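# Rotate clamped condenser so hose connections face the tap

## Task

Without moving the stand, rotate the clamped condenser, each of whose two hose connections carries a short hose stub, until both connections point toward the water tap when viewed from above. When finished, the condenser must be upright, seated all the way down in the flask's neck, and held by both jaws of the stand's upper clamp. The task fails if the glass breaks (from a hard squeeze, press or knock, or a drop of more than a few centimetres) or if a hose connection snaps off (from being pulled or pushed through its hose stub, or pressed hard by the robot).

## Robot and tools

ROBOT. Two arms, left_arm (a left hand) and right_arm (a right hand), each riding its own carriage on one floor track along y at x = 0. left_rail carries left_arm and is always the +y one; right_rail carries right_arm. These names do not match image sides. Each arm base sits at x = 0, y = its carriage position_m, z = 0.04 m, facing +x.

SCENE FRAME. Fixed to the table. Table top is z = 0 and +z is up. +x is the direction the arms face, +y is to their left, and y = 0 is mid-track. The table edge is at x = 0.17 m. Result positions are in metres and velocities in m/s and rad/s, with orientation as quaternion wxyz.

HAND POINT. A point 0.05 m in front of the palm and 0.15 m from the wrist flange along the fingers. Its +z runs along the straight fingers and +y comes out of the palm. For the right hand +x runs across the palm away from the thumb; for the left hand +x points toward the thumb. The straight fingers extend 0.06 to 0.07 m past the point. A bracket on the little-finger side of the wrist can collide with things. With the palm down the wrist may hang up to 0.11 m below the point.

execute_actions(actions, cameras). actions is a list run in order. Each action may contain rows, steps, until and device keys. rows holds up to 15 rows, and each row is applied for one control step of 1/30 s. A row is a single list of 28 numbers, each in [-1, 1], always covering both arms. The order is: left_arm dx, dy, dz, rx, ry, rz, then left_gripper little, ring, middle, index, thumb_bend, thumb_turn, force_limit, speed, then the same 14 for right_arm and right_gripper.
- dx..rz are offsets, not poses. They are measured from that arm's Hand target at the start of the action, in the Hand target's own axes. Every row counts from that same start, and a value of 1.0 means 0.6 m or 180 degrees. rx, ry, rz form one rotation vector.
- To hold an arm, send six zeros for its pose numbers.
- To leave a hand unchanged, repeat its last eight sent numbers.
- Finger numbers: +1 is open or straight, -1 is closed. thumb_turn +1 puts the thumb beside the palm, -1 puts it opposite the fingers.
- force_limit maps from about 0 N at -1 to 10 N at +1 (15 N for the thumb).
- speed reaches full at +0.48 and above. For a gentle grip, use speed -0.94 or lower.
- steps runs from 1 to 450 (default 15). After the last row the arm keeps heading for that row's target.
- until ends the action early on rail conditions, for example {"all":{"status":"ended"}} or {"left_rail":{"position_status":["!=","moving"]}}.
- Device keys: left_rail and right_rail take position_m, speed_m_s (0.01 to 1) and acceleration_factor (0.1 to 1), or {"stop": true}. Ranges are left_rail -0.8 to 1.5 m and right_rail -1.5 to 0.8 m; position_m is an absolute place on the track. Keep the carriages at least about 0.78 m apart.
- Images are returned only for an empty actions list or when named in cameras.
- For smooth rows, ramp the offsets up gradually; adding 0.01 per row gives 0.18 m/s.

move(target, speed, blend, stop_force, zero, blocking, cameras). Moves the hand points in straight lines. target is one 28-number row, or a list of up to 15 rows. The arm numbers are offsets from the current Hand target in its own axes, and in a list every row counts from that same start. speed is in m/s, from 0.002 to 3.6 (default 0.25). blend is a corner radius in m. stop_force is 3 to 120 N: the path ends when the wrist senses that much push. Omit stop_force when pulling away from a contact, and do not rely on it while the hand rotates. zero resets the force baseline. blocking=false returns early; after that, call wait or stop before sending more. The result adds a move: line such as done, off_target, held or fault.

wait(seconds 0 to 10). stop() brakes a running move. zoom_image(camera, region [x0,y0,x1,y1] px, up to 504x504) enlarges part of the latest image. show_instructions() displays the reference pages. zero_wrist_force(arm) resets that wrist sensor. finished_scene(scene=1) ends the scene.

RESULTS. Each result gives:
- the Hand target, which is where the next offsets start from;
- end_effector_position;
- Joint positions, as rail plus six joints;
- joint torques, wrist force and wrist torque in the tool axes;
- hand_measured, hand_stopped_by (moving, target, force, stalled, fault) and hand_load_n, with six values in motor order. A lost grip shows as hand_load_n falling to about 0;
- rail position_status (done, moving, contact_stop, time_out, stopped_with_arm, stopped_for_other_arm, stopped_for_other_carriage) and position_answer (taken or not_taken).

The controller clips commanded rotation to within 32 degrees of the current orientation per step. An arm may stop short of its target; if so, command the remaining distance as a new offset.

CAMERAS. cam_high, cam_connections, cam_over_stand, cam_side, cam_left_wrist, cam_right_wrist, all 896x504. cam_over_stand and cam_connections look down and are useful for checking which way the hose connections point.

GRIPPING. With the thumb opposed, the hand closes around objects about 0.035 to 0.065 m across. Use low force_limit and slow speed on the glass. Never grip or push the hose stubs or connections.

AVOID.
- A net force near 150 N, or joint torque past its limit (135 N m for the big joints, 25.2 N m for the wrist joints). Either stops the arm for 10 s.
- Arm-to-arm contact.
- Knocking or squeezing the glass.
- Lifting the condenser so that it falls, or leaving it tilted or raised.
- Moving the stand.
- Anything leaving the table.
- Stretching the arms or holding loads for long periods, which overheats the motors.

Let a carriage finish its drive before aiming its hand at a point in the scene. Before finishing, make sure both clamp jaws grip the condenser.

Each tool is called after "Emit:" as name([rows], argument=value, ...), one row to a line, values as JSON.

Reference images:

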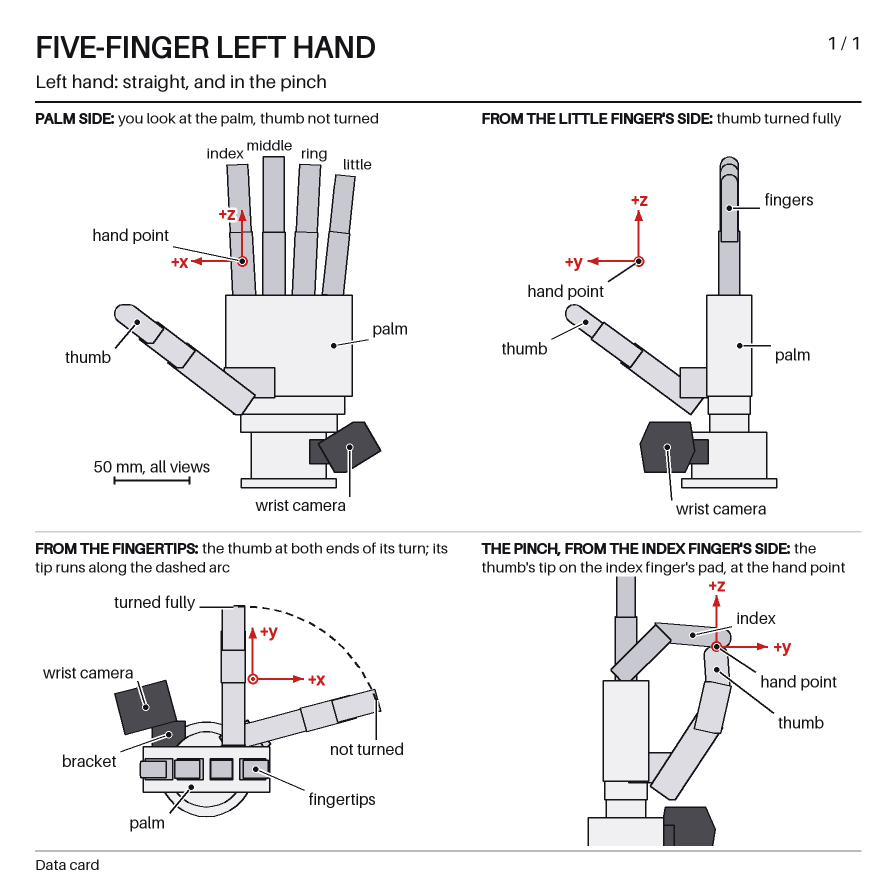

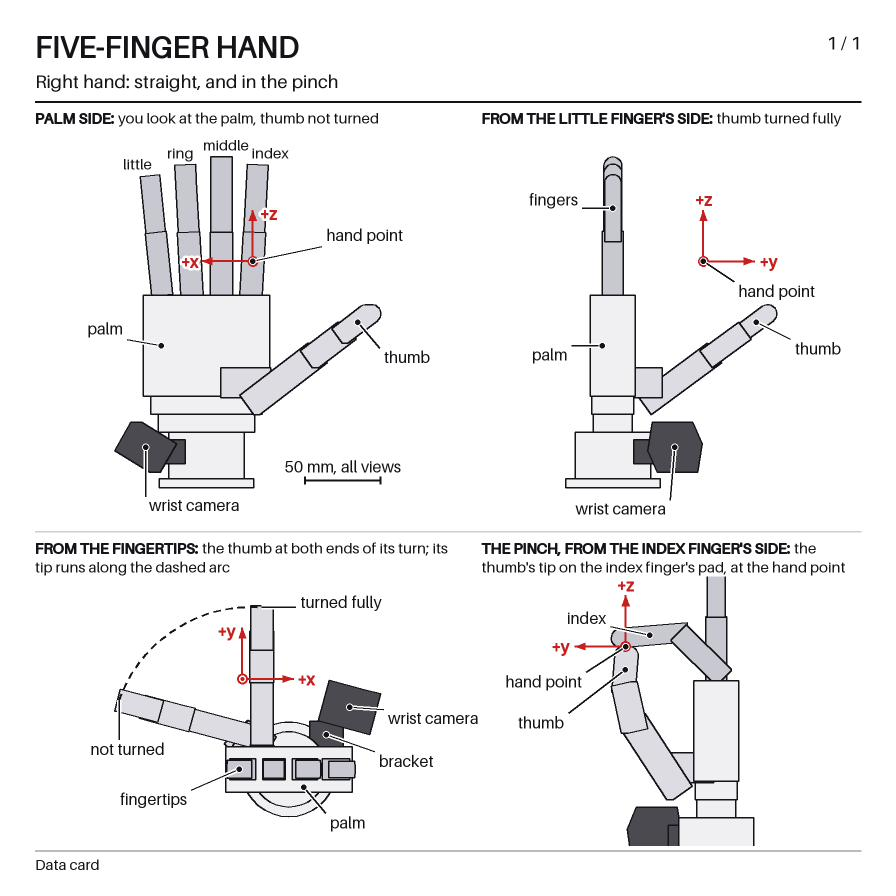

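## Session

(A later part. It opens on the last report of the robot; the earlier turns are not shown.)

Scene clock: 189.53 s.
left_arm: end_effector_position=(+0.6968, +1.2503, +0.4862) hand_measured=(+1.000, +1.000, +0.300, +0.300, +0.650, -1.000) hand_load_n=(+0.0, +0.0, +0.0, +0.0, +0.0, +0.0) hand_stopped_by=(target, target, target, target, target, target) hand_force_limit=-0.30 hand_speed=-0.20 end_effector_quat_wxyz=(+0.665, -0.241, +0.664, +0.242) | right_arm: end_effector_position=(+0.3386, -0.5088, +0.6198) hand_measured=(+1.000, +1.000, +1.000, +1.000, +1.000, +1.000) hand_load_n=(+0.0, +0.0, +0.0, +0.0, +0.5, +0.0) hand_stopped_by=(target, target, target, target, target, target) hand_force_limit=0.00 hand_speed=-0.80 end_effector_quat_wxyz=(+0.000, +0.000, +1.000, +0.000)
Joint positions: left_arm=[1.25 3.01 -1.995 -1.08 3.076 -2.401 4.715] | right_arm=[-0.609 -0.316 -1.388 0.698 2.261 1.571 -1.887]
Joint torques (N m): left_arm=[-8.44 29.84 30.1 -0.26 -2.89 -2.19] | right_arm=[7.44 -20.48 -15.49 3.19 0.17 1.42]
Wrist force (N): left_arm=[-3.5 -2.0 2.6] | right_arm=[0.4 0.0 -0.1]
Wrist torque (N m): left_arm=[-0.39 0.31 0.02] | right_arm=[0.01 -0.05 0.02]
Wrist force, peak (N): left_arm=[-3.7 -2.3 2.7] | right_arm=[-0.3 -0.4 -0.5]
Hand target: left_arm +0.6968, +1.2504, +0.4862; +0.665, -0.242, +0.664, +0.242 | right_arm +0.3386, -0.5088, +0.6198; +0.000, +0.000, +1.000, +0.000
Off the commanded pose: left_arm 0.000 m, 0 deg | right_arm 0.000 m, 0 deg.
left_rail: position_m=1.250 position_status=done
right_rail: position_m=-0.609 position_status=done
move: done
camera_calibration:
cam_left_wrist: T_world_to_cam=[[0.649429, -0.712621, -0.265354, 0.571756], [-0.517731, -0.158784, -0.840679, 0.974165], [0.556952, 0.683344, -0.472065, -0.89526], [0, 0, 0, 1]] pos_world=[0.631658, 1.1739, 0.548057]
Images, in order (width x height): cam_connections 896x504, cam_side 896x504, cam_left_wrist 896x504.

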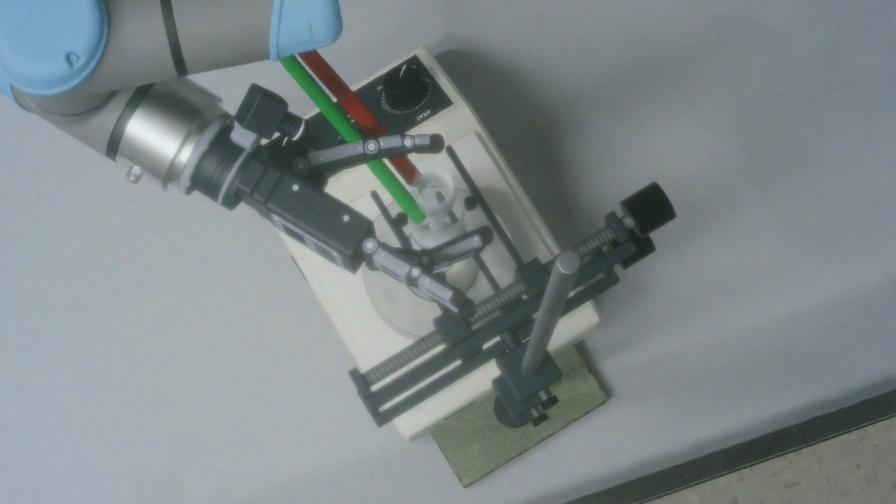

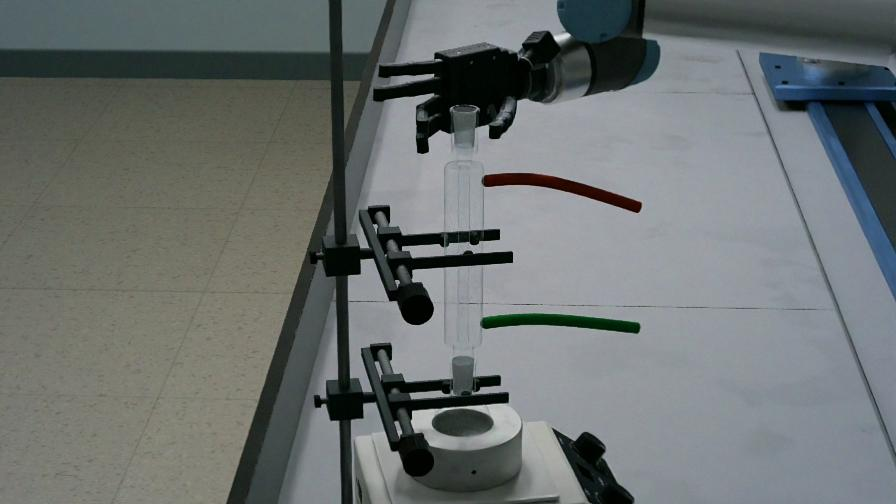

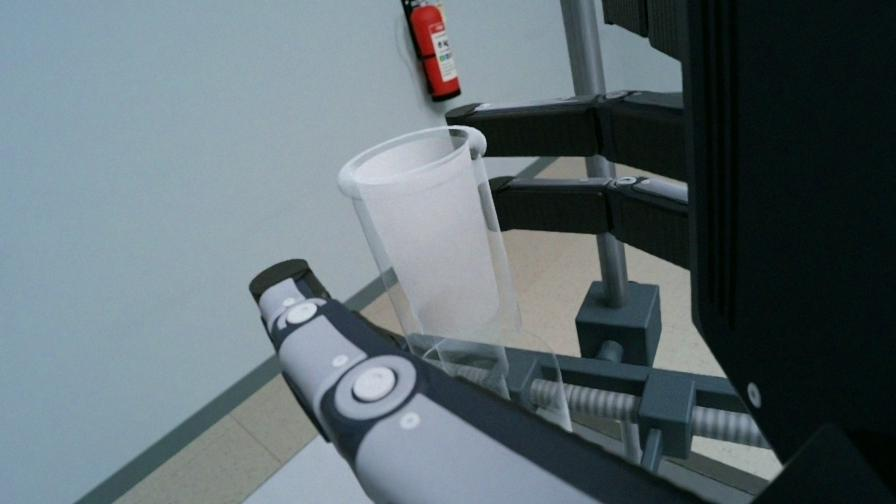

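Emit:
execute_actions([
  {"rows": [[0,0,0,0,0,0, 1,1,0.12,0.12,0.5,-1,-0.3,-0.3, 0,0,0,0,0,0,1,1,1,1,1,1,0,-0.8]], "steps": 16},
  {"rows": [[0,0,0,0,0,0, 1,1,-0.5,-0.5,-0.1,-1,-0.3,-0.92, 0,0,0,0,0,0,1,1,1,1,1,1,0,-0.8]], "steps": 75},
])

Emit:
move(target=[-0.0117,0,0,0,0,0, 1,1,-0.5,-0.5,-0.1,-1,-0.3,-0.92, 0,0,0,0,0,0,1,1,1,1,1,1,0,-0.8], speed=0.02, cameras=["cam_left_wrist", "cam_side", "cam_connections"])

Scene clock: 193.20 s.
left_arm: end_effector_position=(+0.6968, +1.2504, +0.4862) hand_measured=(+1.000, +1.000, -0.080, -0.072, +0.402, -1.000) hand_load_n=(+0.0, +0.0, +4.5, +3.0, +5.0, +0.5) hand_stopped_by=(target, target, force, force, force, target) hand_force_limit=-0.30 hand_speed=-0.92 end_effector_quat_wxyz=(+0.665, -0.242, +0.664, +0.242) | right_arm: end_effector_position=(+0.3386, -0.5088, +0.6198) hand_measured=(+1.000, +1.000, +1.000, +1.000, +1.000, +1.000) hand_load_n=(+0.0, +0.0, +0.0, +0.0, +0.0, +0.0) hand_stopped_by=(target, target, target, target, target, target) hand_force_limit=0.00 hand_speed=-0.80 end_effector_quat_wxyz=(+0.000, +0.000, +1.000, +0.000)
Joint positions: left_arm=[1.25 3.01 -1.995 -1.079 3.076 -2.401 4.715] | right_arm=[-0.609 -0.316 -1.388 0.698 2.261 1.571 -1.887]
Joint torques (N m): left_arm=[-7.55 30.44 29.77 0.35 -1.75 -1.85] | right_arm=[7.35 -20.47 -14.96 3.1 0.06 1.53]
Wrist force (N): left_arm=[-3.7 -2.2 2.5] | right_arm=[-0.1 0.0 -0.4]
Wrist torque (N m): left_arm=[-0.44 0.27 0.01] | right_arm=[0.02 0.02 -0.01]
Wrist force, peak (N): left_arm=[-3.8 -2.2 2.7] | right_arm=[0.1 -0.5 -0.7]
Hand target: left_arm +0.6968, +1.2504, +0.4862; +0.665, -0.242, +0.664, +0.242 | right_arm +0.3386, -0.5088, +0.6198; +0.000, +0.000, +1.000, +0.000
Off the commanded pose: left_arm 0.000 m, 0 deg | right_arm 0.000 m, 0 deg.
left_rail: position_m=1.250 position_status=done
right_rail: position_m=-0.609 position_status=done

Scene clock: 194.03 s.
left_arm: end_effector_position=(+0.6968, +1.2503, +0.4931) hand_measured=(+1.000, +1.000, -0.080, -0.072, +0.402, -1.000) hand_load_n=(+0.0, +0.0, +3.5, +2.5, +5.5, +0.5) hand_stopped_by=(target, target, force, force, force, target) hand_force_limit=-0.30 hand_speed=-0.92 end_effector_quat_wxyz=(+0.665, -0.242, +0.664, +0.242) | right_arm: end_effector_position=(+0.3386, -0.5088, +0.6198) hand_measured=(+1.000, +1.000, +1.000, +1.000, +1.000, +1.000) hand_load_n=(-0.5, +0.0, +0.0, +0.0, +0.0, +0.0) hand_stopped_by=(target, target, target, target, target, target) hand_force_limit=0.00 hand_speed=-0.80 end_effector_quat_wxyz=(+0.000, +0.000, +1.000, +0.000)
Joint positions: left_arm=[1.25 3.01 -1.996 -1.06 3.058 -2.401 4.715] | right_arm=[-0.609 -0.316 -1.388 0.698 2.261 1.571 -1.887]
Joint torques (N m): left_arm=[-7.57 31.89 29.23 0.2 -0.56 2.14] | right_arm=[7.7 -20.59 -14.88 3.21 0.09 1.47]
Wrist force (N): left_arm=[-1.6 -2.0 2.2] | right_arm=[-0.4 -0.1 -0.5]
Wrist torque (N m): left_arm=[-0.36 0.25 0.02] | right_arm=[0.01 0.07 -0.03]
Wrist force, peak (N): left_arm=[-3.6 -2.2 2.6] | right_arm=[-0.2 0.1 -0.6]
Hand target: left_arm +0.6968, +1.2503, +0.4932; +0.665, -0.242, +0.664, +0.242 | right_arm +0.3386, -0.5088, +0.6198; +0.000, +0.000, +1.000, +0.000
Off the commanded pose: left_arm 0.000 m, 0 deg | right_arm 0.000 m, 0 deg.
left_rail: position_m=1.250 position_status=done
right_rail: position_m=-0.609 position_status=done
move: done
camera_calibration:
cam_left_wrist: T_world_to_cam=[[0.649566, -0.712477, -0.265408, 0.57329], [-0.517749, -0.158877, -0.840651, 0.980055], [0.556777, 0.683472, -0.472085, -0.891964], [0, 0, 0, 1]] pos_world=[0.631658, 1.1738, 0.554957]
Images, in order (width x height): cam_connections 896x504, cam_side 896x504, cam_left_wrist 896x504.

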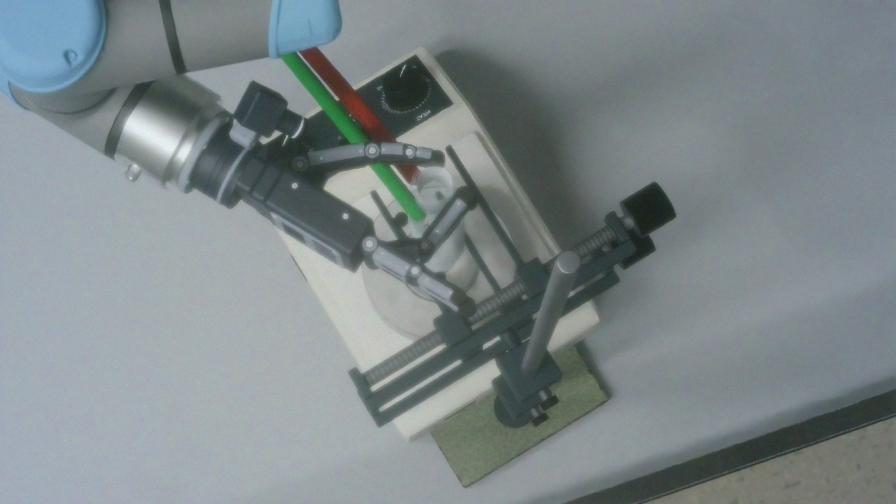

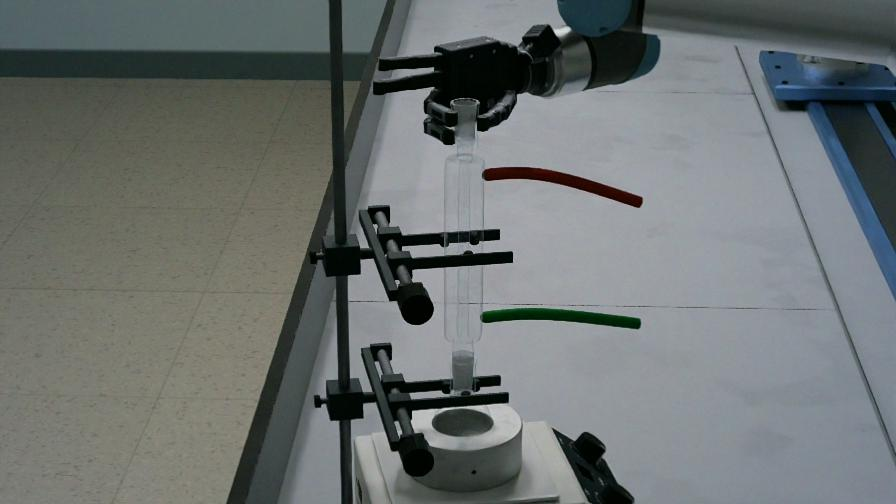

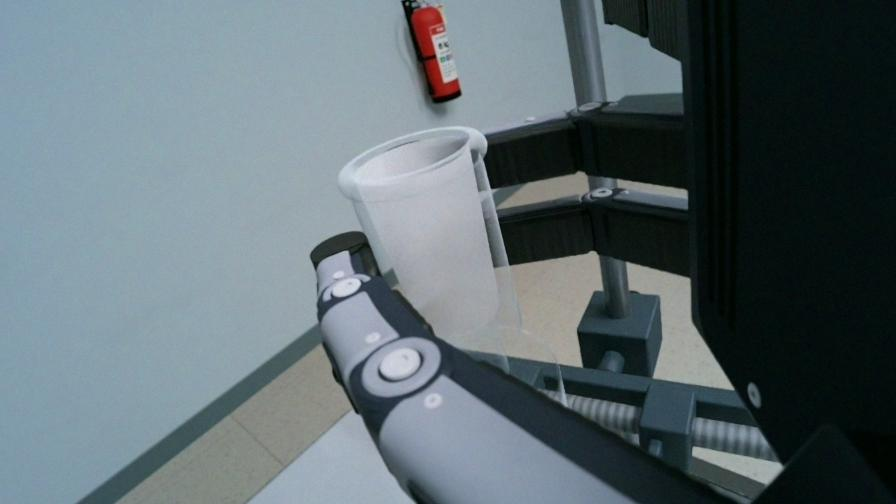

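Emit:
move([
  [0,-0.0021,-0.0023,0.1389,0,0, 1,1,-0.5,-0.5,-0.1,-1,-0.3,-0.92, 0,0,0,0,0,0,1,1,1,1,1,1,0,-0.8],
  [0,-0.0030,-0.0053,0.2778,0,0, 1,1,-0.5,-0.5,-0.1,-1,-0.3,-0.92, 0,0,0,0,0,0,1,1,1,1,1,1,0,-0.8],
  [0,-0.0025,-0.0084,0.4194,0,0, 1,1,-0.5,-0.5,-0.1,-1,-0.3,-0.92, 0,0,0,0,0,0,1,1,1,1,1,1,0,-0.8],
], speed=0.16, blend=0.0005, cameras=["cam_left_wrist", "cam_side", "cam_connections", "cam_over_stand"])

Scene clock: 199.43 s.
left_arm: end_effector_position=(+0.6939, +1.2459, +0.4932) hand_measured=(+1.000, +1.000, -0.080, -0.072, +0.402, -1.000) hand_load_n=(+0.0, +0.0, +3.5, +2.5, +6.0, +1.0) hand_stopped_by=(target, target, force, force, force, target) hand_force_limit=-0.30 hand_speed=-0.92 end_effector_quat_wxyz=(+0.674, +0.216, +0.673, -0.215) | right_arm: end_effector_position=(+0.3386, -0.5088, +0.6198) hand_measured=(+1.000, +1.000, +1.000, +1.000, +1.000, +1.000) hand_load_n=(+0.0, +0.0, +0.5, +0.0, +0.0, +0.0) hand_stopped_by=(target, target, target, target, target, target) hand_force_limit=0.00 hand_speed=-0.80 end_effector_quat_wxyz=(+0.000, +0.000, +1.000, +0.000)
Joint positions: left_arm=[1.25 3.632 -1.695 -1.448 3.142 -0.461 4.714] | right_arm=[-0.609 -0.316 -1.388 0.698 2.261 1.571 -1.887]
Joint torques (N m): left_arm=[11.82 18.58 31.84 -0.19 2.89 2.25] | right_arm=[7.12 -19.95 -15.28 3.19 0.09 1.46]
Wrist force (N): left_arm=[-1.8 -2.2 2.3] | right_arm=[-0.2 0.1 -0.2]
Wrist torque (N m): left_arm=[-0.39 0.29 -0.05] | right_arm=[0.02 0.05 -0.02]
Wrist force, peak (N): left_arm=[-2.0 -2.4 2.5] | right_arm=[-0.4 -0.3 -0.7]
Hand target: left_arm +0.6939, +1.2459, +0.4932; +0.674, +0.216, +0.673, -0.215 | right_arm +0.3386, -0.5088, +0.6198; +0.000, +0.000, +1.000, +0.000
Off the commanded pose: left_arm 0.000 m, 0 deg | right_arm 0.000 m, 0 deg.
left_rail: position_m=1.250 position_status=done
right_rail: position_m=-0.609 position_status=done
move: done
camera_calibration:
cam_left_wrist: T_world_to_cam=[[-0.527129, -0.806996, -0.266257, 1.50682], [-0.284398, 0.462786, -0.839611, 0.0410272], [0.800783, -0.366861, -0.473456, 0.252631], [0, 0, 0, 1]] pos_world=[0.603655, 1.28969, 0.555258]
Images, in order (width x height): cam_connections 896x504, cam_over_stand 896x504, cam_side 896x504, cam_left_wrist 896x504.

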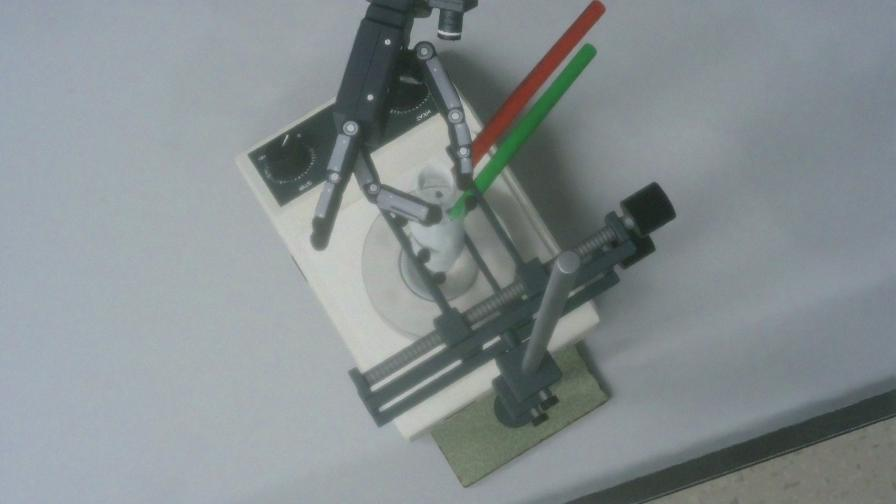

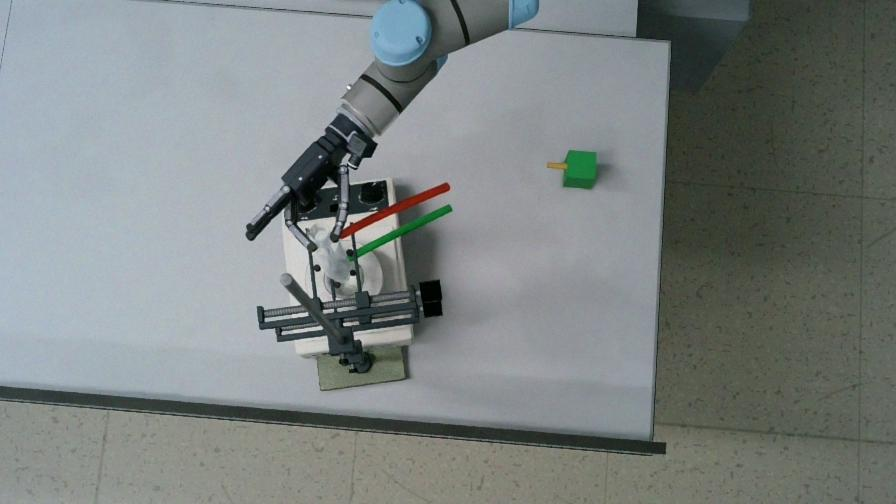

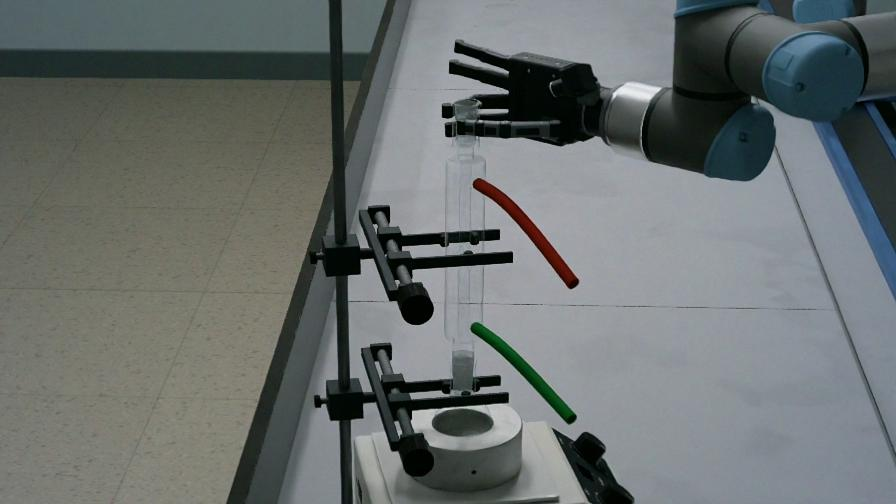

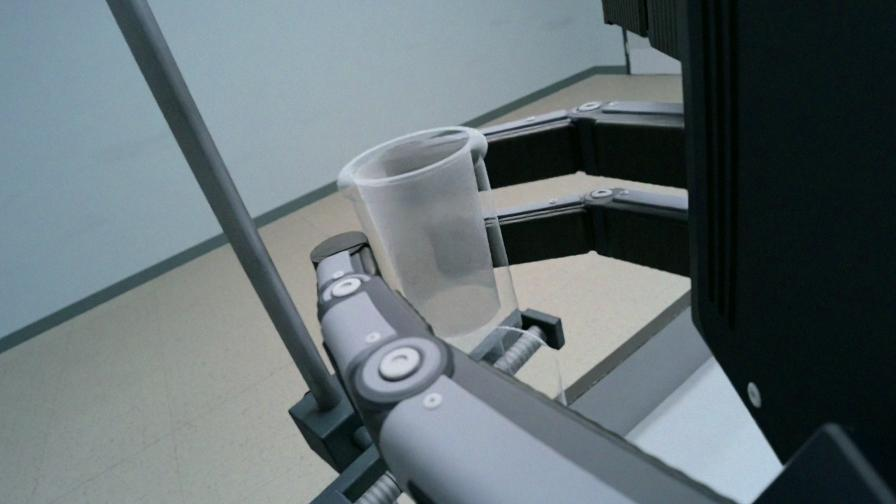

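Emit:
move(target=[0.0119,0,0,0,0,0, 1,1,-0.5,-0.5,-0.1,-1,-0.3,-0.92, 0,0,0,0,0,0,1,1,1,1,1,1,0,-0.8], speed=0.02, cameras=["cam_side", "cam_connections"])

Emit:
zoom_image(camera="cam_side", region=[400, 95, 530, 415])

Emit:
zoom_image(camera="cam_connections", region=[390, 150, 530, 320])

Scene clock: 201.23 s.
left_arm: end_effector_position=(+0.6940, +1.2460, +0.4862) hand_measured=(+1.000, +1.000, -0.080, -0.072, +0.402, -1.000) hand_load_n=(+0.0, +0.0, +4.0, +2.5, +5.5, +0.0) hand_stopped_by=(target, target, force, force, force, target) hand_force_limit=-0.30 hand_speed=-0.92 end_effector_quat_wxyz=(+0.674, +0.216, +0.673, -0.215) | right_arm: end_effector_position=(+0.3386, -0.5088, +0.6198) hand_measured=(+1.000, +1.000, +1.000, +1.000, +1.000, +1.000) hand_load_n=(+0.0, +0.0, +0.0, +0.0, +0.0, +0.0) hand_stopped_by=(target, target, target, target, target, target) hand_force_limit=0.00 hand_speed=-0.80 end_effector_quat_wxyz=(+0.000, +0.000, +1.000, +0.000)
Joint positions: left_arm=[1.25 3.632 -1.696 -1.465 3.16 -0.461 4.715] | right_arm=[-0.609 -0.316 -1.388 0.698 2.261 1.571 -1.887]
Joint torques (N m): left_arm=[12.01 18.38 8.48 1.92 2.53 -0.88] | right_arm=[7.24 -19.94 -15.1 3.13 0.16 1.51]
Wrist force (N): left_arm=[-6.3 -1.8 3.0] | right_arm=[-0.2 -0.1 -0.4]
Wrist torque (N m): left_arm=[-0.37 0.31 -0.06] | right_arm=[0.01 0.05 -0.02]
Wrist force, peak (N): left_arm=[-6.3 -1.8 3.0] | right_arm=[-0.4 -0.3 -0.6]
Hand target: left_arm +0.6939, +1.2460, +0.4861; +0.674, +0.216, +0.673, -0.215 | right_arm +0.3386, -0.5088, +0.6198; +0.000, +0.000, +1.000, +0.000
Off the commanded pose: left_arm 0.000 m, 0 deg | right_arm 0.000 m, 0 deg.
left_rail: position_m=1.250 position_status=done
right_rail: position_m=-0.609 position_status=done
move: done
Images, in order (width x height): cam_connections 896x504, cam_side 896x504.

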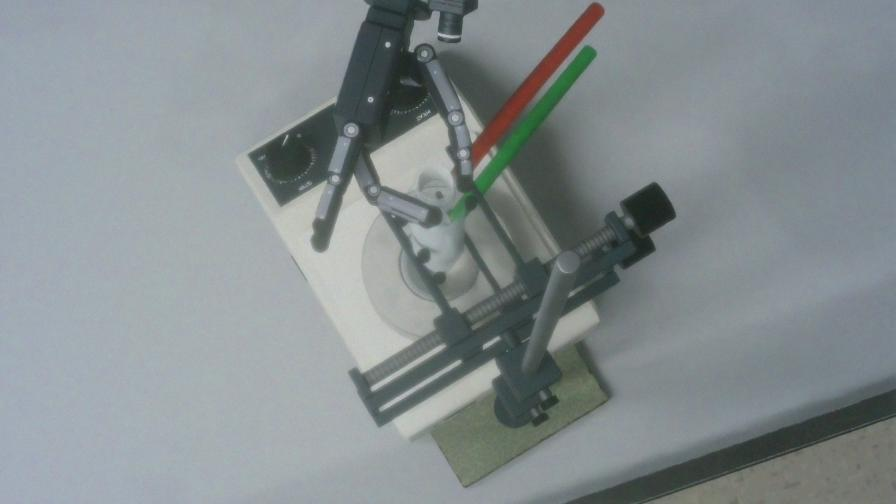

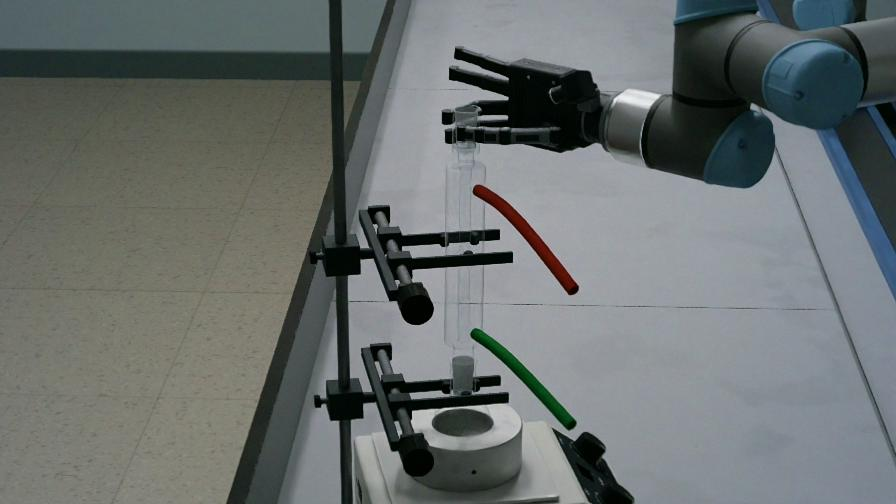

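Scaled by 1.575 from the camera's 896x504 image, which has a finer 1280x720 frame.

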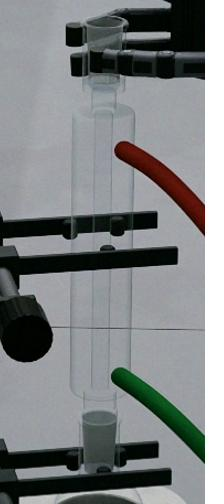

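Scaled by 2.965 from the camera's 896x504 image, which has a finer 1280x720 frame.

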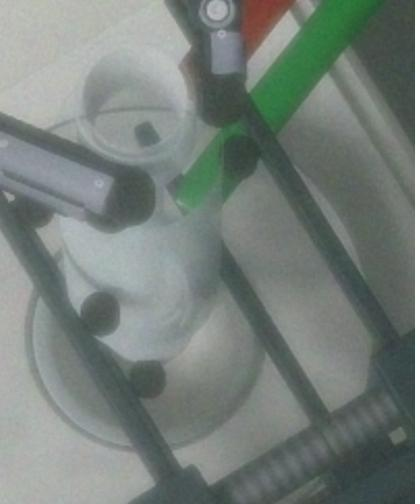

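Emit:
move(target=[0.0007,0,0,0,0,0, 1,1,-0.5,-0.5,-0.1,-1,-0.3,-0.92, 0,0,0,0,0,0,1,1,1,1,1,1,0,-0.8], speed=0.02)

Scene clock: 202.20 s.
left_arm: end_effector_position=(+0.6940, +1.2460, +0.4857) hand_measured=(+1.000, +1.000, -0.080, -0.072, +0.402, -1.000) hand_load_n=(+0.0, +0.0, +3.5, +2.5, +5.5, -0.5) hand_stopped_by=(target, target, force, force, force, target) hand_force_limit=-0.30 hand_speed=-0.92 end_effector_quat_wxyz=(+0.674, +0.216, +0.673, -0.215) | right_arm: end_effector_position=(+0.3386, -0.5088, +0.6198) hand_measured=(+1.000, +1.000, +1.000, +1.000, +1.000, +1.000) hand_load_n=(+0.0, +0.0, +0.0, +0.0, +0.0, -0.5) hand_stopped_by=(target, target, target, target, target, target) hand_force_limit=0.00 hand_speed=-0.80 end_effector_quat_wxyz=(+0.000, +0.000, +1.000, +0.000)
Joint positions: left_arm=[1.25 3.632 -1.696 -1.466 3.161 -0.461 4.715] | right_arm=[-0.609 -0.316 -1.388 0.698 2.261 1.571 -1.887]
Joint torques (N m): left_arm=[12.2 19.98 7.47 0.76 2.28 -2.48] | right_arm=[7.11 -20.68 -15.19 3.17 0.09 1.51]
Wrist force (N): left_arm=[-10.6 -2.2 2.9] | right_arm=[-0.1 0.2 -0.4]
Wrist torque (N m): left_arm=[-0.41 0.27 -0.04] | right_arm=[0.05 0.03 0.00]
Wrist force, peak (N): left_arm=[-10.7 -2.2 2.9] | right_arm=[0.0 0.1 -0.7]
Hand target: left_arm +0.6939, +1.2460, +0.4857; +0.674, +0.216, +0.673, -0.215 | right_arm +0.3386, -0.5088, +0.6198; +0.000, +0.000, +1.000, +0.000
Off the commanded pose: left_arm 0.000 m, 0 deg | right_arm 0.000 m, 0 deg.
left_rail: position_m=1.250 position_status=done
right_rail: position_m=-0.609 position_status=done
move: done

Emit:
execute_actions([
  {"rows": [[0,0,0,0,0,0, 1,1,0.1,0.1,0.5,-1,-0.3,-0.8, 0,0,0,0,0,0,1,1,1,1,1,1,0,-0.8]], "steps": 18},
  {"rows": [[0,0,0,0,0,0, 1,1,1,1,1,-1,-0.1,0.2, 0,0,0,0,0,0,1,1,1,1,1,1,0,-0.8]], "steps": 22},
], cameras=["cam_left_wrist", "cam_side", "cam_over_stand"])

Emit:
move([
  [-0.05,0,-0.2333,0,0,0, 1,1,1,1,1,-1,-0.1,0.2, 0,0,0,0,0,0,1,1,1,1,1,1,0,-0.8],
  [-0.1238,-0.3568,-0.2247,-0.1544,-0.1544,-0.4825, 1,1,1,1,1,-1,-0.1,0.2, 0,0,0,0,0,0,1,1,1,1,1,1,0,-0.8],
], speed=[0.2,0.35], blend=0.02, cameras=["cam_side", "cam_over_stand", "cam_connections"])

Scene clock: 205.93 s.
left_arm: end_effector_position=(+0.6939, +1.2460, +0.4857) hand_measured=(+1.000, +1.000, +1.000, +1.000, +1.000, -1.000) hand_load_n=(+0.0, +0.0, +0.0, +0.0, +0.0, +0.5) hand_stopped_by=(target, target, target, target, target, target) hand_force_limit=-0.10 hand_speed=0.20 end_effector_quat_wxyz=(+0.674, +0.216, +0.673, -0.215) | right_arm: end_effector_position=(+0.3386, -0.5088, +0.6198) hand_measured=(+1.000, +1.000, +1.000, +1.000, +1.000, +1.000) hand_load_n=(+0.0, +0.0, -0.5, +0.0, +0.0, +0.0) hand_stopped_by=(target, target, target, target, target, target) hand_force_limit=0.00 hand_speed=-0.80 end_effector_quat_wxyz=(+0.000, +0.000, +1.000, +0.000)
Joint positions: left_arm=[1.25 3.632 -1.696 -1.466 3.161 -0.461 4.715] | right_arm=[-0.609 -0.316 -1.388 0.698 2.261 1.571 -1.887]
Joint torques (N m): left_arm=[10.13 20.38 29.53 1.12 1.7 1.88] | right_arm=[7.63 -20 -14.67 3.13 0 1.44]
Wrist force (N): left_arm=[-3.6 -2.2 2.5] | right_arm=[0.1 -0.1 -0.6]
Wrist torque (N m): left_arm=[-0.39 0.34 -0.03] | right_arm=[0.03 0.00 0.00]
Wrist force, peak (N): left_arm=[-11.1 -2.0 3.1] | right_arm=[-0.2 0.0 -0.9]
Hand target: left_arm +0.6939, +1.2460, +0.4857; +0.674, +0.216, +0.673, -0.215 | right_arm +0.3386, -0.5088, +0.6198; +0.000, +0.000, +1.000, +0.000
Off the commanded pose: left_arm 0.000 m, 0 deg | right_arm 0.000 m, 0 deg.
left_rail: position_m=1.250 position_status=done
right_rail: position_m=-0.609 position_status=done
camera_calibration:
cam_left_wrist: T_world_to_cam=[[-0.527316, -0.806892, -0.266202, 1.50483], [-0.284317, 0.462807, -0.839627, 0.0345317], [0.800689, -0.367063, -0.473458, 0.249388], [0, 0, 0, 1]] pos_world=[0.603656, 1.28979, 0.547658]
Images, in order (width x height): cam_over_stand 896x504, cam_side 896x504, cam_left_wrist 896x504.

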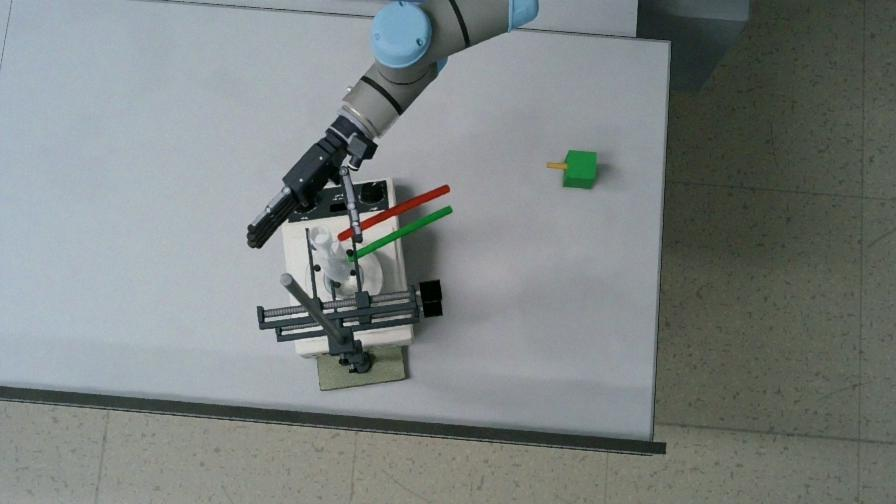

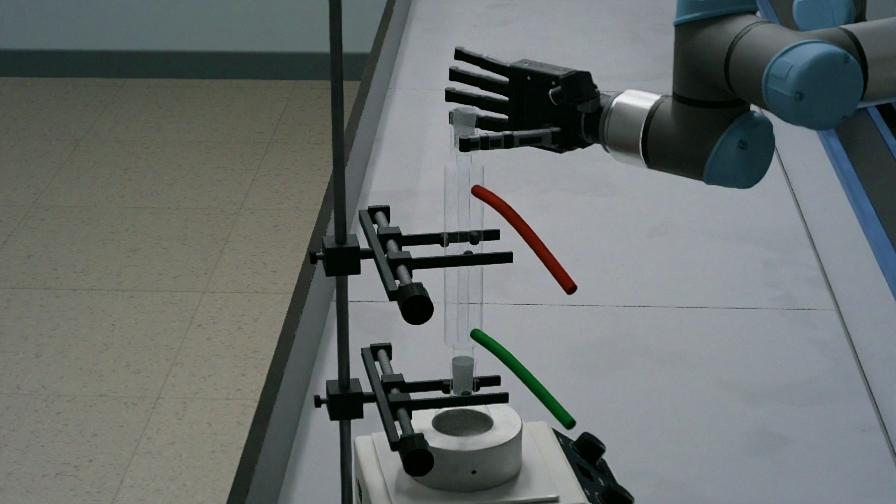

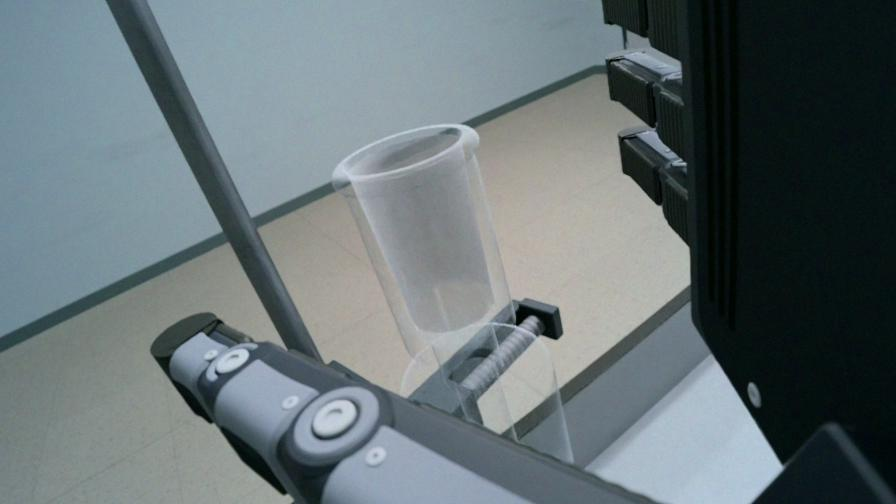

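Scene clock: 209.87 s.
left_arm: end_effector_position=(+0.4599, +1.1498, +0.5597) hand_measured=(+1.000, +1.000, +1.000, +1.000, +1.000, -1.000) hand_load_n=(+0.0, +0.0, +0.0, +0.0, +0.0, +0.0) hand_stopped_by=(target, target, target, target, target, target) hand_force_limit=-0.10 hand_speed=0.20 end_effector_quat_wxyz=(+0.501, -0.499, +0.500, -0.500) | right_arm: end_effector_position=(+0.3386, -0.5088, +0.6198) hand_measured=(+1.000, +1.000, +1.000, +1.000, +1.000, +1.000) hand_load_n=(+0.0, +0.0, +0.0, +0.0, +0.0, +0.0) hand_stopped_by=(target, target, target, target, target, target) hand_force_limit=0.00 hand_speed=-0.80 end_effector_quat_wxyz=(+0.000, +0.000, +1.000, +0.000)
Joint positions: left_arm=[1.25 3.47 -1.104 -1.68 2.784 -1.243 3.143] | right_arm=[-0.609 -0.316 -1.388 0.698 2.261 1.571 -1.887]
Joint torques (N m): left_arm=[-11.04 -10.68 30.29 0.21 -2.69 -2.39] | right_arm=[7.3 -20.17 -14.8 3.23 0.11 1.48]
Wrist force (N): left_arm=[-1.6 -3.5 2.5] | right_arm=[0.0 -0.1 -0.2]
Wrist torque (N m): left_arm=[-0.41 0.15 -0.14] | right_arm=[-0.01 0.01 -0.01]
Wrist force, peak (N): left_arm=[-3.0 -3.6 2.8] | right_arm=[-0.4 -0.1 -0.7]
Hand target: left_arm +0.4599, +1.1498, +0.5597; +0.501, -0.500, +0.500, -0.500 | right_arm +0.3386, -0.5088, +0.6198; +0.000, +0.000, +1.000, +0.000
Off the commanded pose: left_arm 0.000 m, 0 deg | right_arm 0.000 m, 0 deg.
left_rail: position_m=1.250 position_status=done
right_rail: position_m=-0.609 position_status=done
move: done
Images, in order (width x height): cam_connections 896x504, cam_over_stand 896x504, cam_side 896x504.

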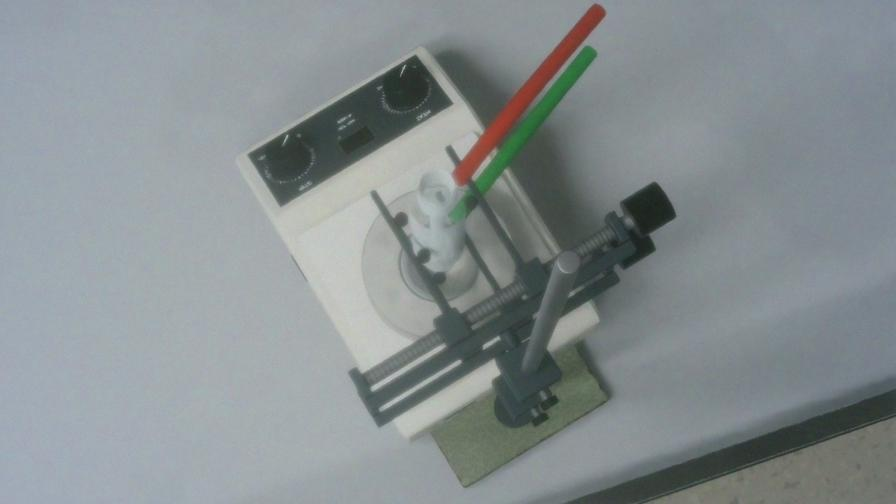

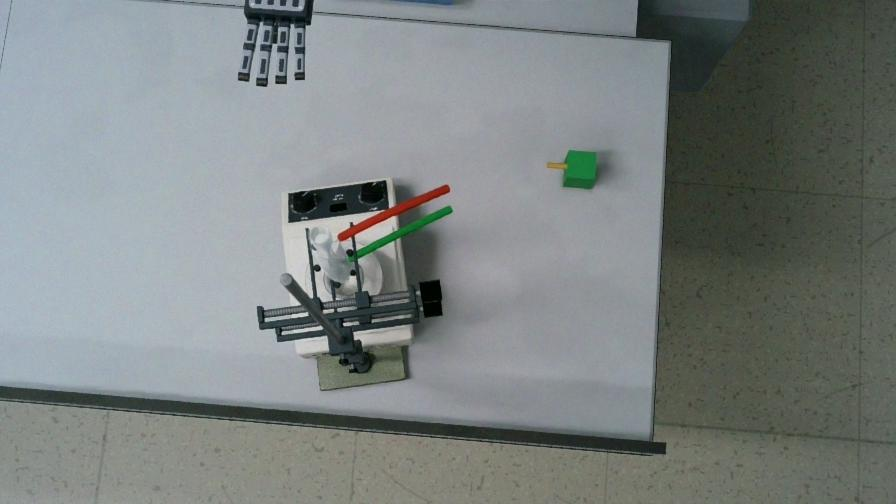

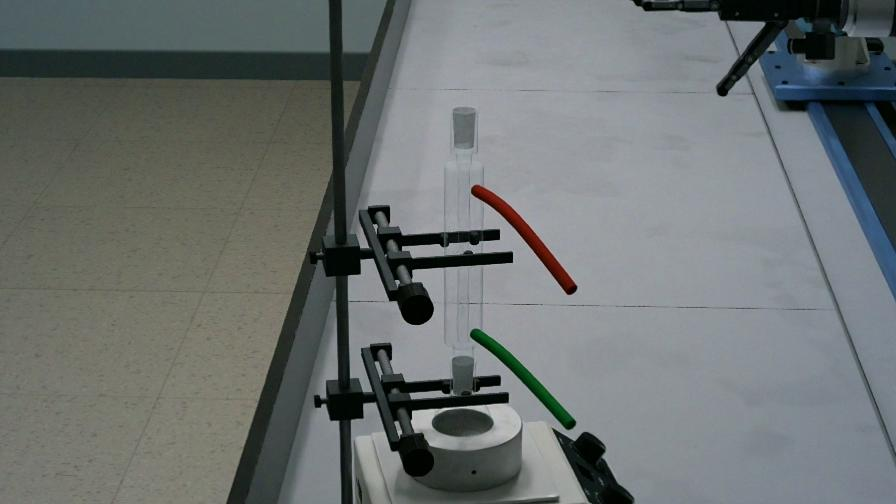

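Emit:
execute_actions([
  {"left_rail": {"position_m": 1.5}, "steps": 90, "until": {"left_rail": {"position_status": ["!=", "moving"]}}},
])

Emit:
move([
  [0.0105,0.3183,0.4623,0,0,0, 1,1,1,1,1,-1,-0.1,0.2, 0,0,0,0,0,0,1,1,1,1,1,1,0,-0.8],
  [0.0105,0.3223,0.4632,-0.1944,0,0, 1,1,1,1,1,-1,-0.1,0.2, 0,0,0,0,0,0,1,1,1,1,1,1,0,-0.8],
], speed=0.25, cameras=["cam_side", "cam_left_wrist", "cam_connections"])

Emit:
zoom_image(camera="cam_connections", region=[390, 150, 530, 320])

Scene clock: 212.27 s.
left_arm: end_effector_position=(+0.4599, +1.3996, +0.5597) hand_measured=(+1.000, +1.000, +1.000, +1.000, +1.000, -1.000) hand_load_n=(-0.5, +0.0, +0.0, +0.0, +0.0, +0.0) hand_stopped_by=(target, target, target, target, target, target) hand_force_limit=-0.10 hand_speed=0.20 end_effector_quat_wxyz=(+0.501, -0.500, +0.500, -0.500) | right_arm: end_effector_position=(+0.3386, -0.5088, +0.6198) hand_measured=(+1.000, +1.000, +1.000, +1.000, +1.000, +1.000) hand_load_n=(+0.0, +0.0, +0.0, +0.0, +0.0, +0.0) hand_stopped_by=(target, target, target, target, target, target) hand_force_limit=0.00 hand_speed=-0.80 end_effector_quat_wxyz=(+0.000, +0.000, +1.000, +0.000)
Joint positions: left_arm=[1.5 3.469 -1.104 -1.68 2.784 -1.243 3.143] | right_arm=[-0.609 -0.316 -1.388 0.698 2.261 1.571 -1.887]
Joint torques (N m): left_arm=[-5.66 1.81 25.75 1.78 -0.55 -1.9] | right_arm=[7.84 -20.02 -15.01 3.24 0.13 1.51]
Wrist force (N): left_arm=[-1.5 -3.5 2.5] | right_arm=[0.2 0.0 -0.4]
Wrist torque (N m): left_arm=[-0.41 0.13 -0.13] | right_arm=[0.01 -0.02 0.00]
Wrist force, peak (N): left_arm=[-2.6 -3.6 2.8] | right_arm=[-0.1 -0.3 -0.8]
Hand target: left_arm +0.4599, +1.3996, +0.5597; +0.501, -0.500, +0.500, -0.500 | right_arm +0.3386, -0.5088, +0.6198; +0.000, +0.000, +1.000, +0.000
Off the commanded pose: left_arm 0.000 m, 0 deg | right_arm 0.000 m, 0 deg.
left_rail: position_m=1.500 position_status=done
right_rail: position_m=-0.609 position_status=done

Scene clock: 216.30 s.
left_arm: end_effector_position=(+0.7379, +1.3936, +0.3664) hand_measured=(+1.000, +1.000, +1.000, +1.000, +1.000, -1.000) hand_load_n=(+0.0, +0.0, +0.0, +0.0, +0.0, +0.0) hand_stopped_by=(target, target, target, target, target, target) hand_force_limit=-0.10 hand_speed=0.20 end_effector_quat_wxyz=(-0.327, +0.627, -0.627, +0.326) | right_arm: end_effector_position=(+0.3386, -0.5088, +0.6198) hand_measured=(+1.000, +1.000, +1.000, +1.000, +1.000, +1.000) hand_load_n=(+0.0, +0.0, +0.0, +0.0, +0.0, +0.0) hand_stopped_by=(target, target, target, target, target, target) hand_force_limit=0.00 hand_speed=-0.80 end_effector_quat_wxyz=(+0.000, +0.000, +1.000, +0.000)
Joint positions: left_arm=[1.5 3.244 -2.143 -0.791 2.321 -1.488 3.201] | right_arm=[-0.609 -0.316 -1.388 0.698 2.261 1.571 -1.887]
Joint torques (N m): left_arm=[-7.65 37.07 26.22 -1.56 -2.49 2.12] | right_arm=[7.79 -20.55 -15.23 3.09 0.11 1.49]
Wrist force (N): left_arm=[-1.3 -3.1 0.8] | right_arm=[0.0 0.0 0.0]
Wrist torque (N m): left_arm=[-0.35 0.14 -0.17] | right_arm=[0.00 0.01 0.00]
Wrist force, peak (N): left_arm=[-1.6 -4.3 1.8] | right_arm=[-0.2 -0.4 -0.7]
Hand target: left_arm +0.7379, +1.3936, +0.3665; -0.327, +0.627, -0.627, +0.326 | right_arm +0.3386, -0.5088, +0.6198; +0.000, +0.000, +1.000, +0.000
Off the commanded pose: left_arm 0.000 m, 0 deg | right_arm 0.000 m, 0 deg.
left_rail: position_m=1.500 position_status=done
right_rail: position_m=-0.609 position_status=done
move: done
camera_calibration:
cam_left_wrist: T_world_to_cam=[[0.583886, -0.265765, 0.767102, -0.337341], [-0.530295, -0.840315, 0.112509, 1.52722], [0.614707, -0.472483, -0.631582, 0.554016], [0, 0, 0, 1]] pos_world=[0.666289, 1.45546, 0.436856]
Images, in order (width x height): cam_connections 896x504, cam_side 896x504, cam_left_wrist 896x504.

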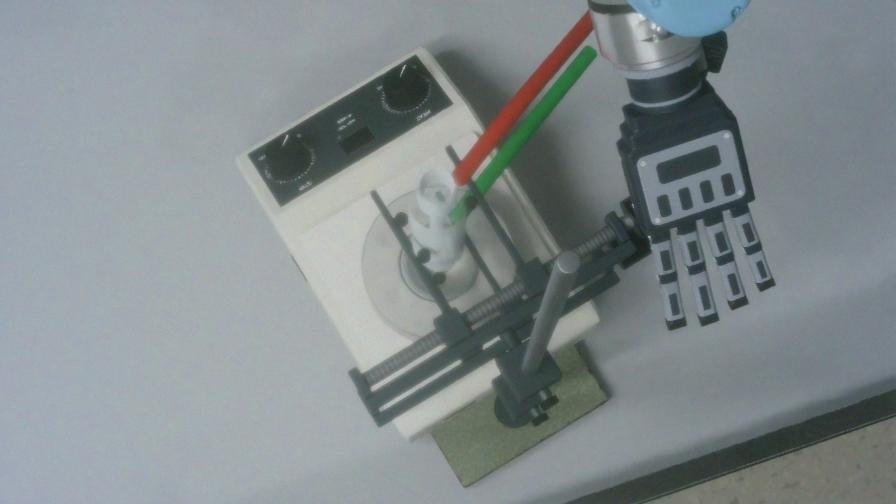

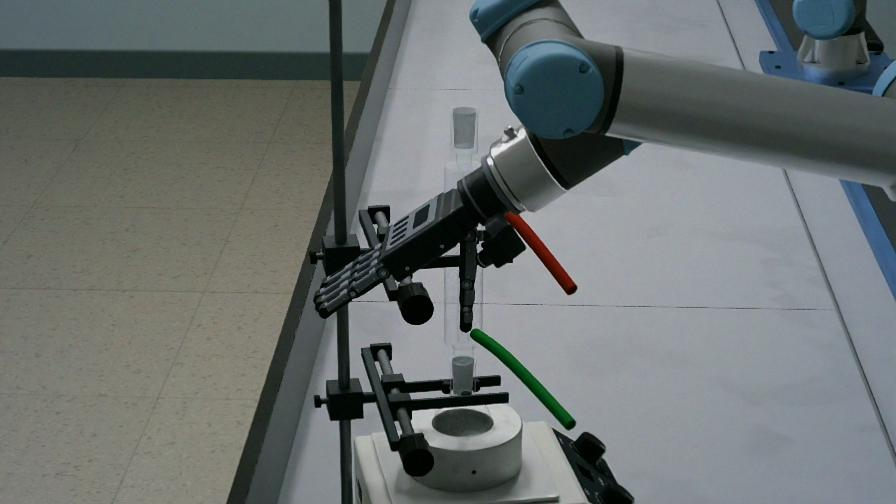

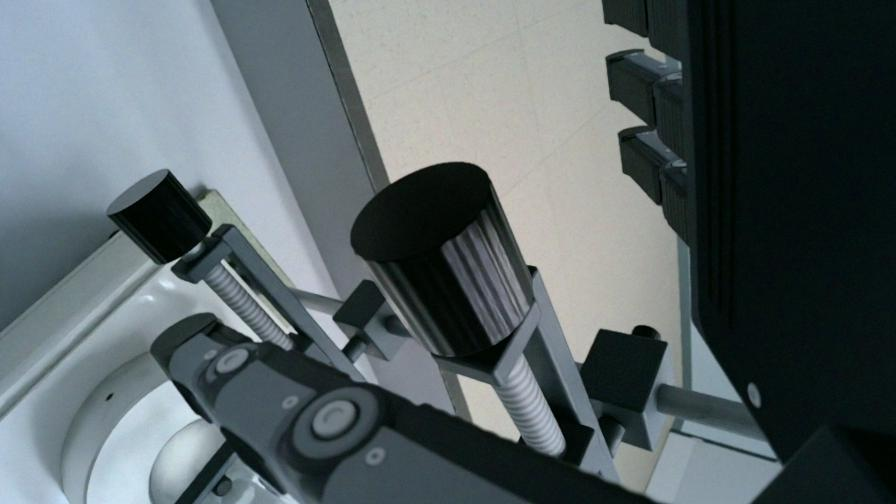

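Scaled by 2.965 from the camera's 896x504 image, which has a finer 1280x720 frame.

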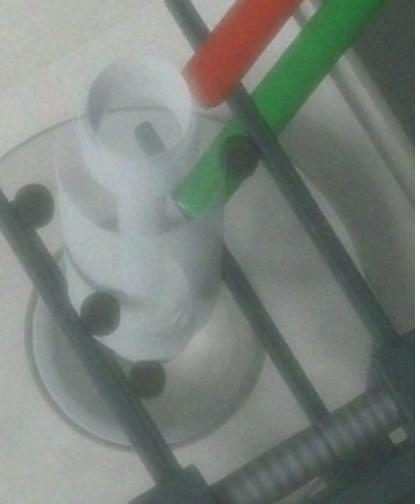

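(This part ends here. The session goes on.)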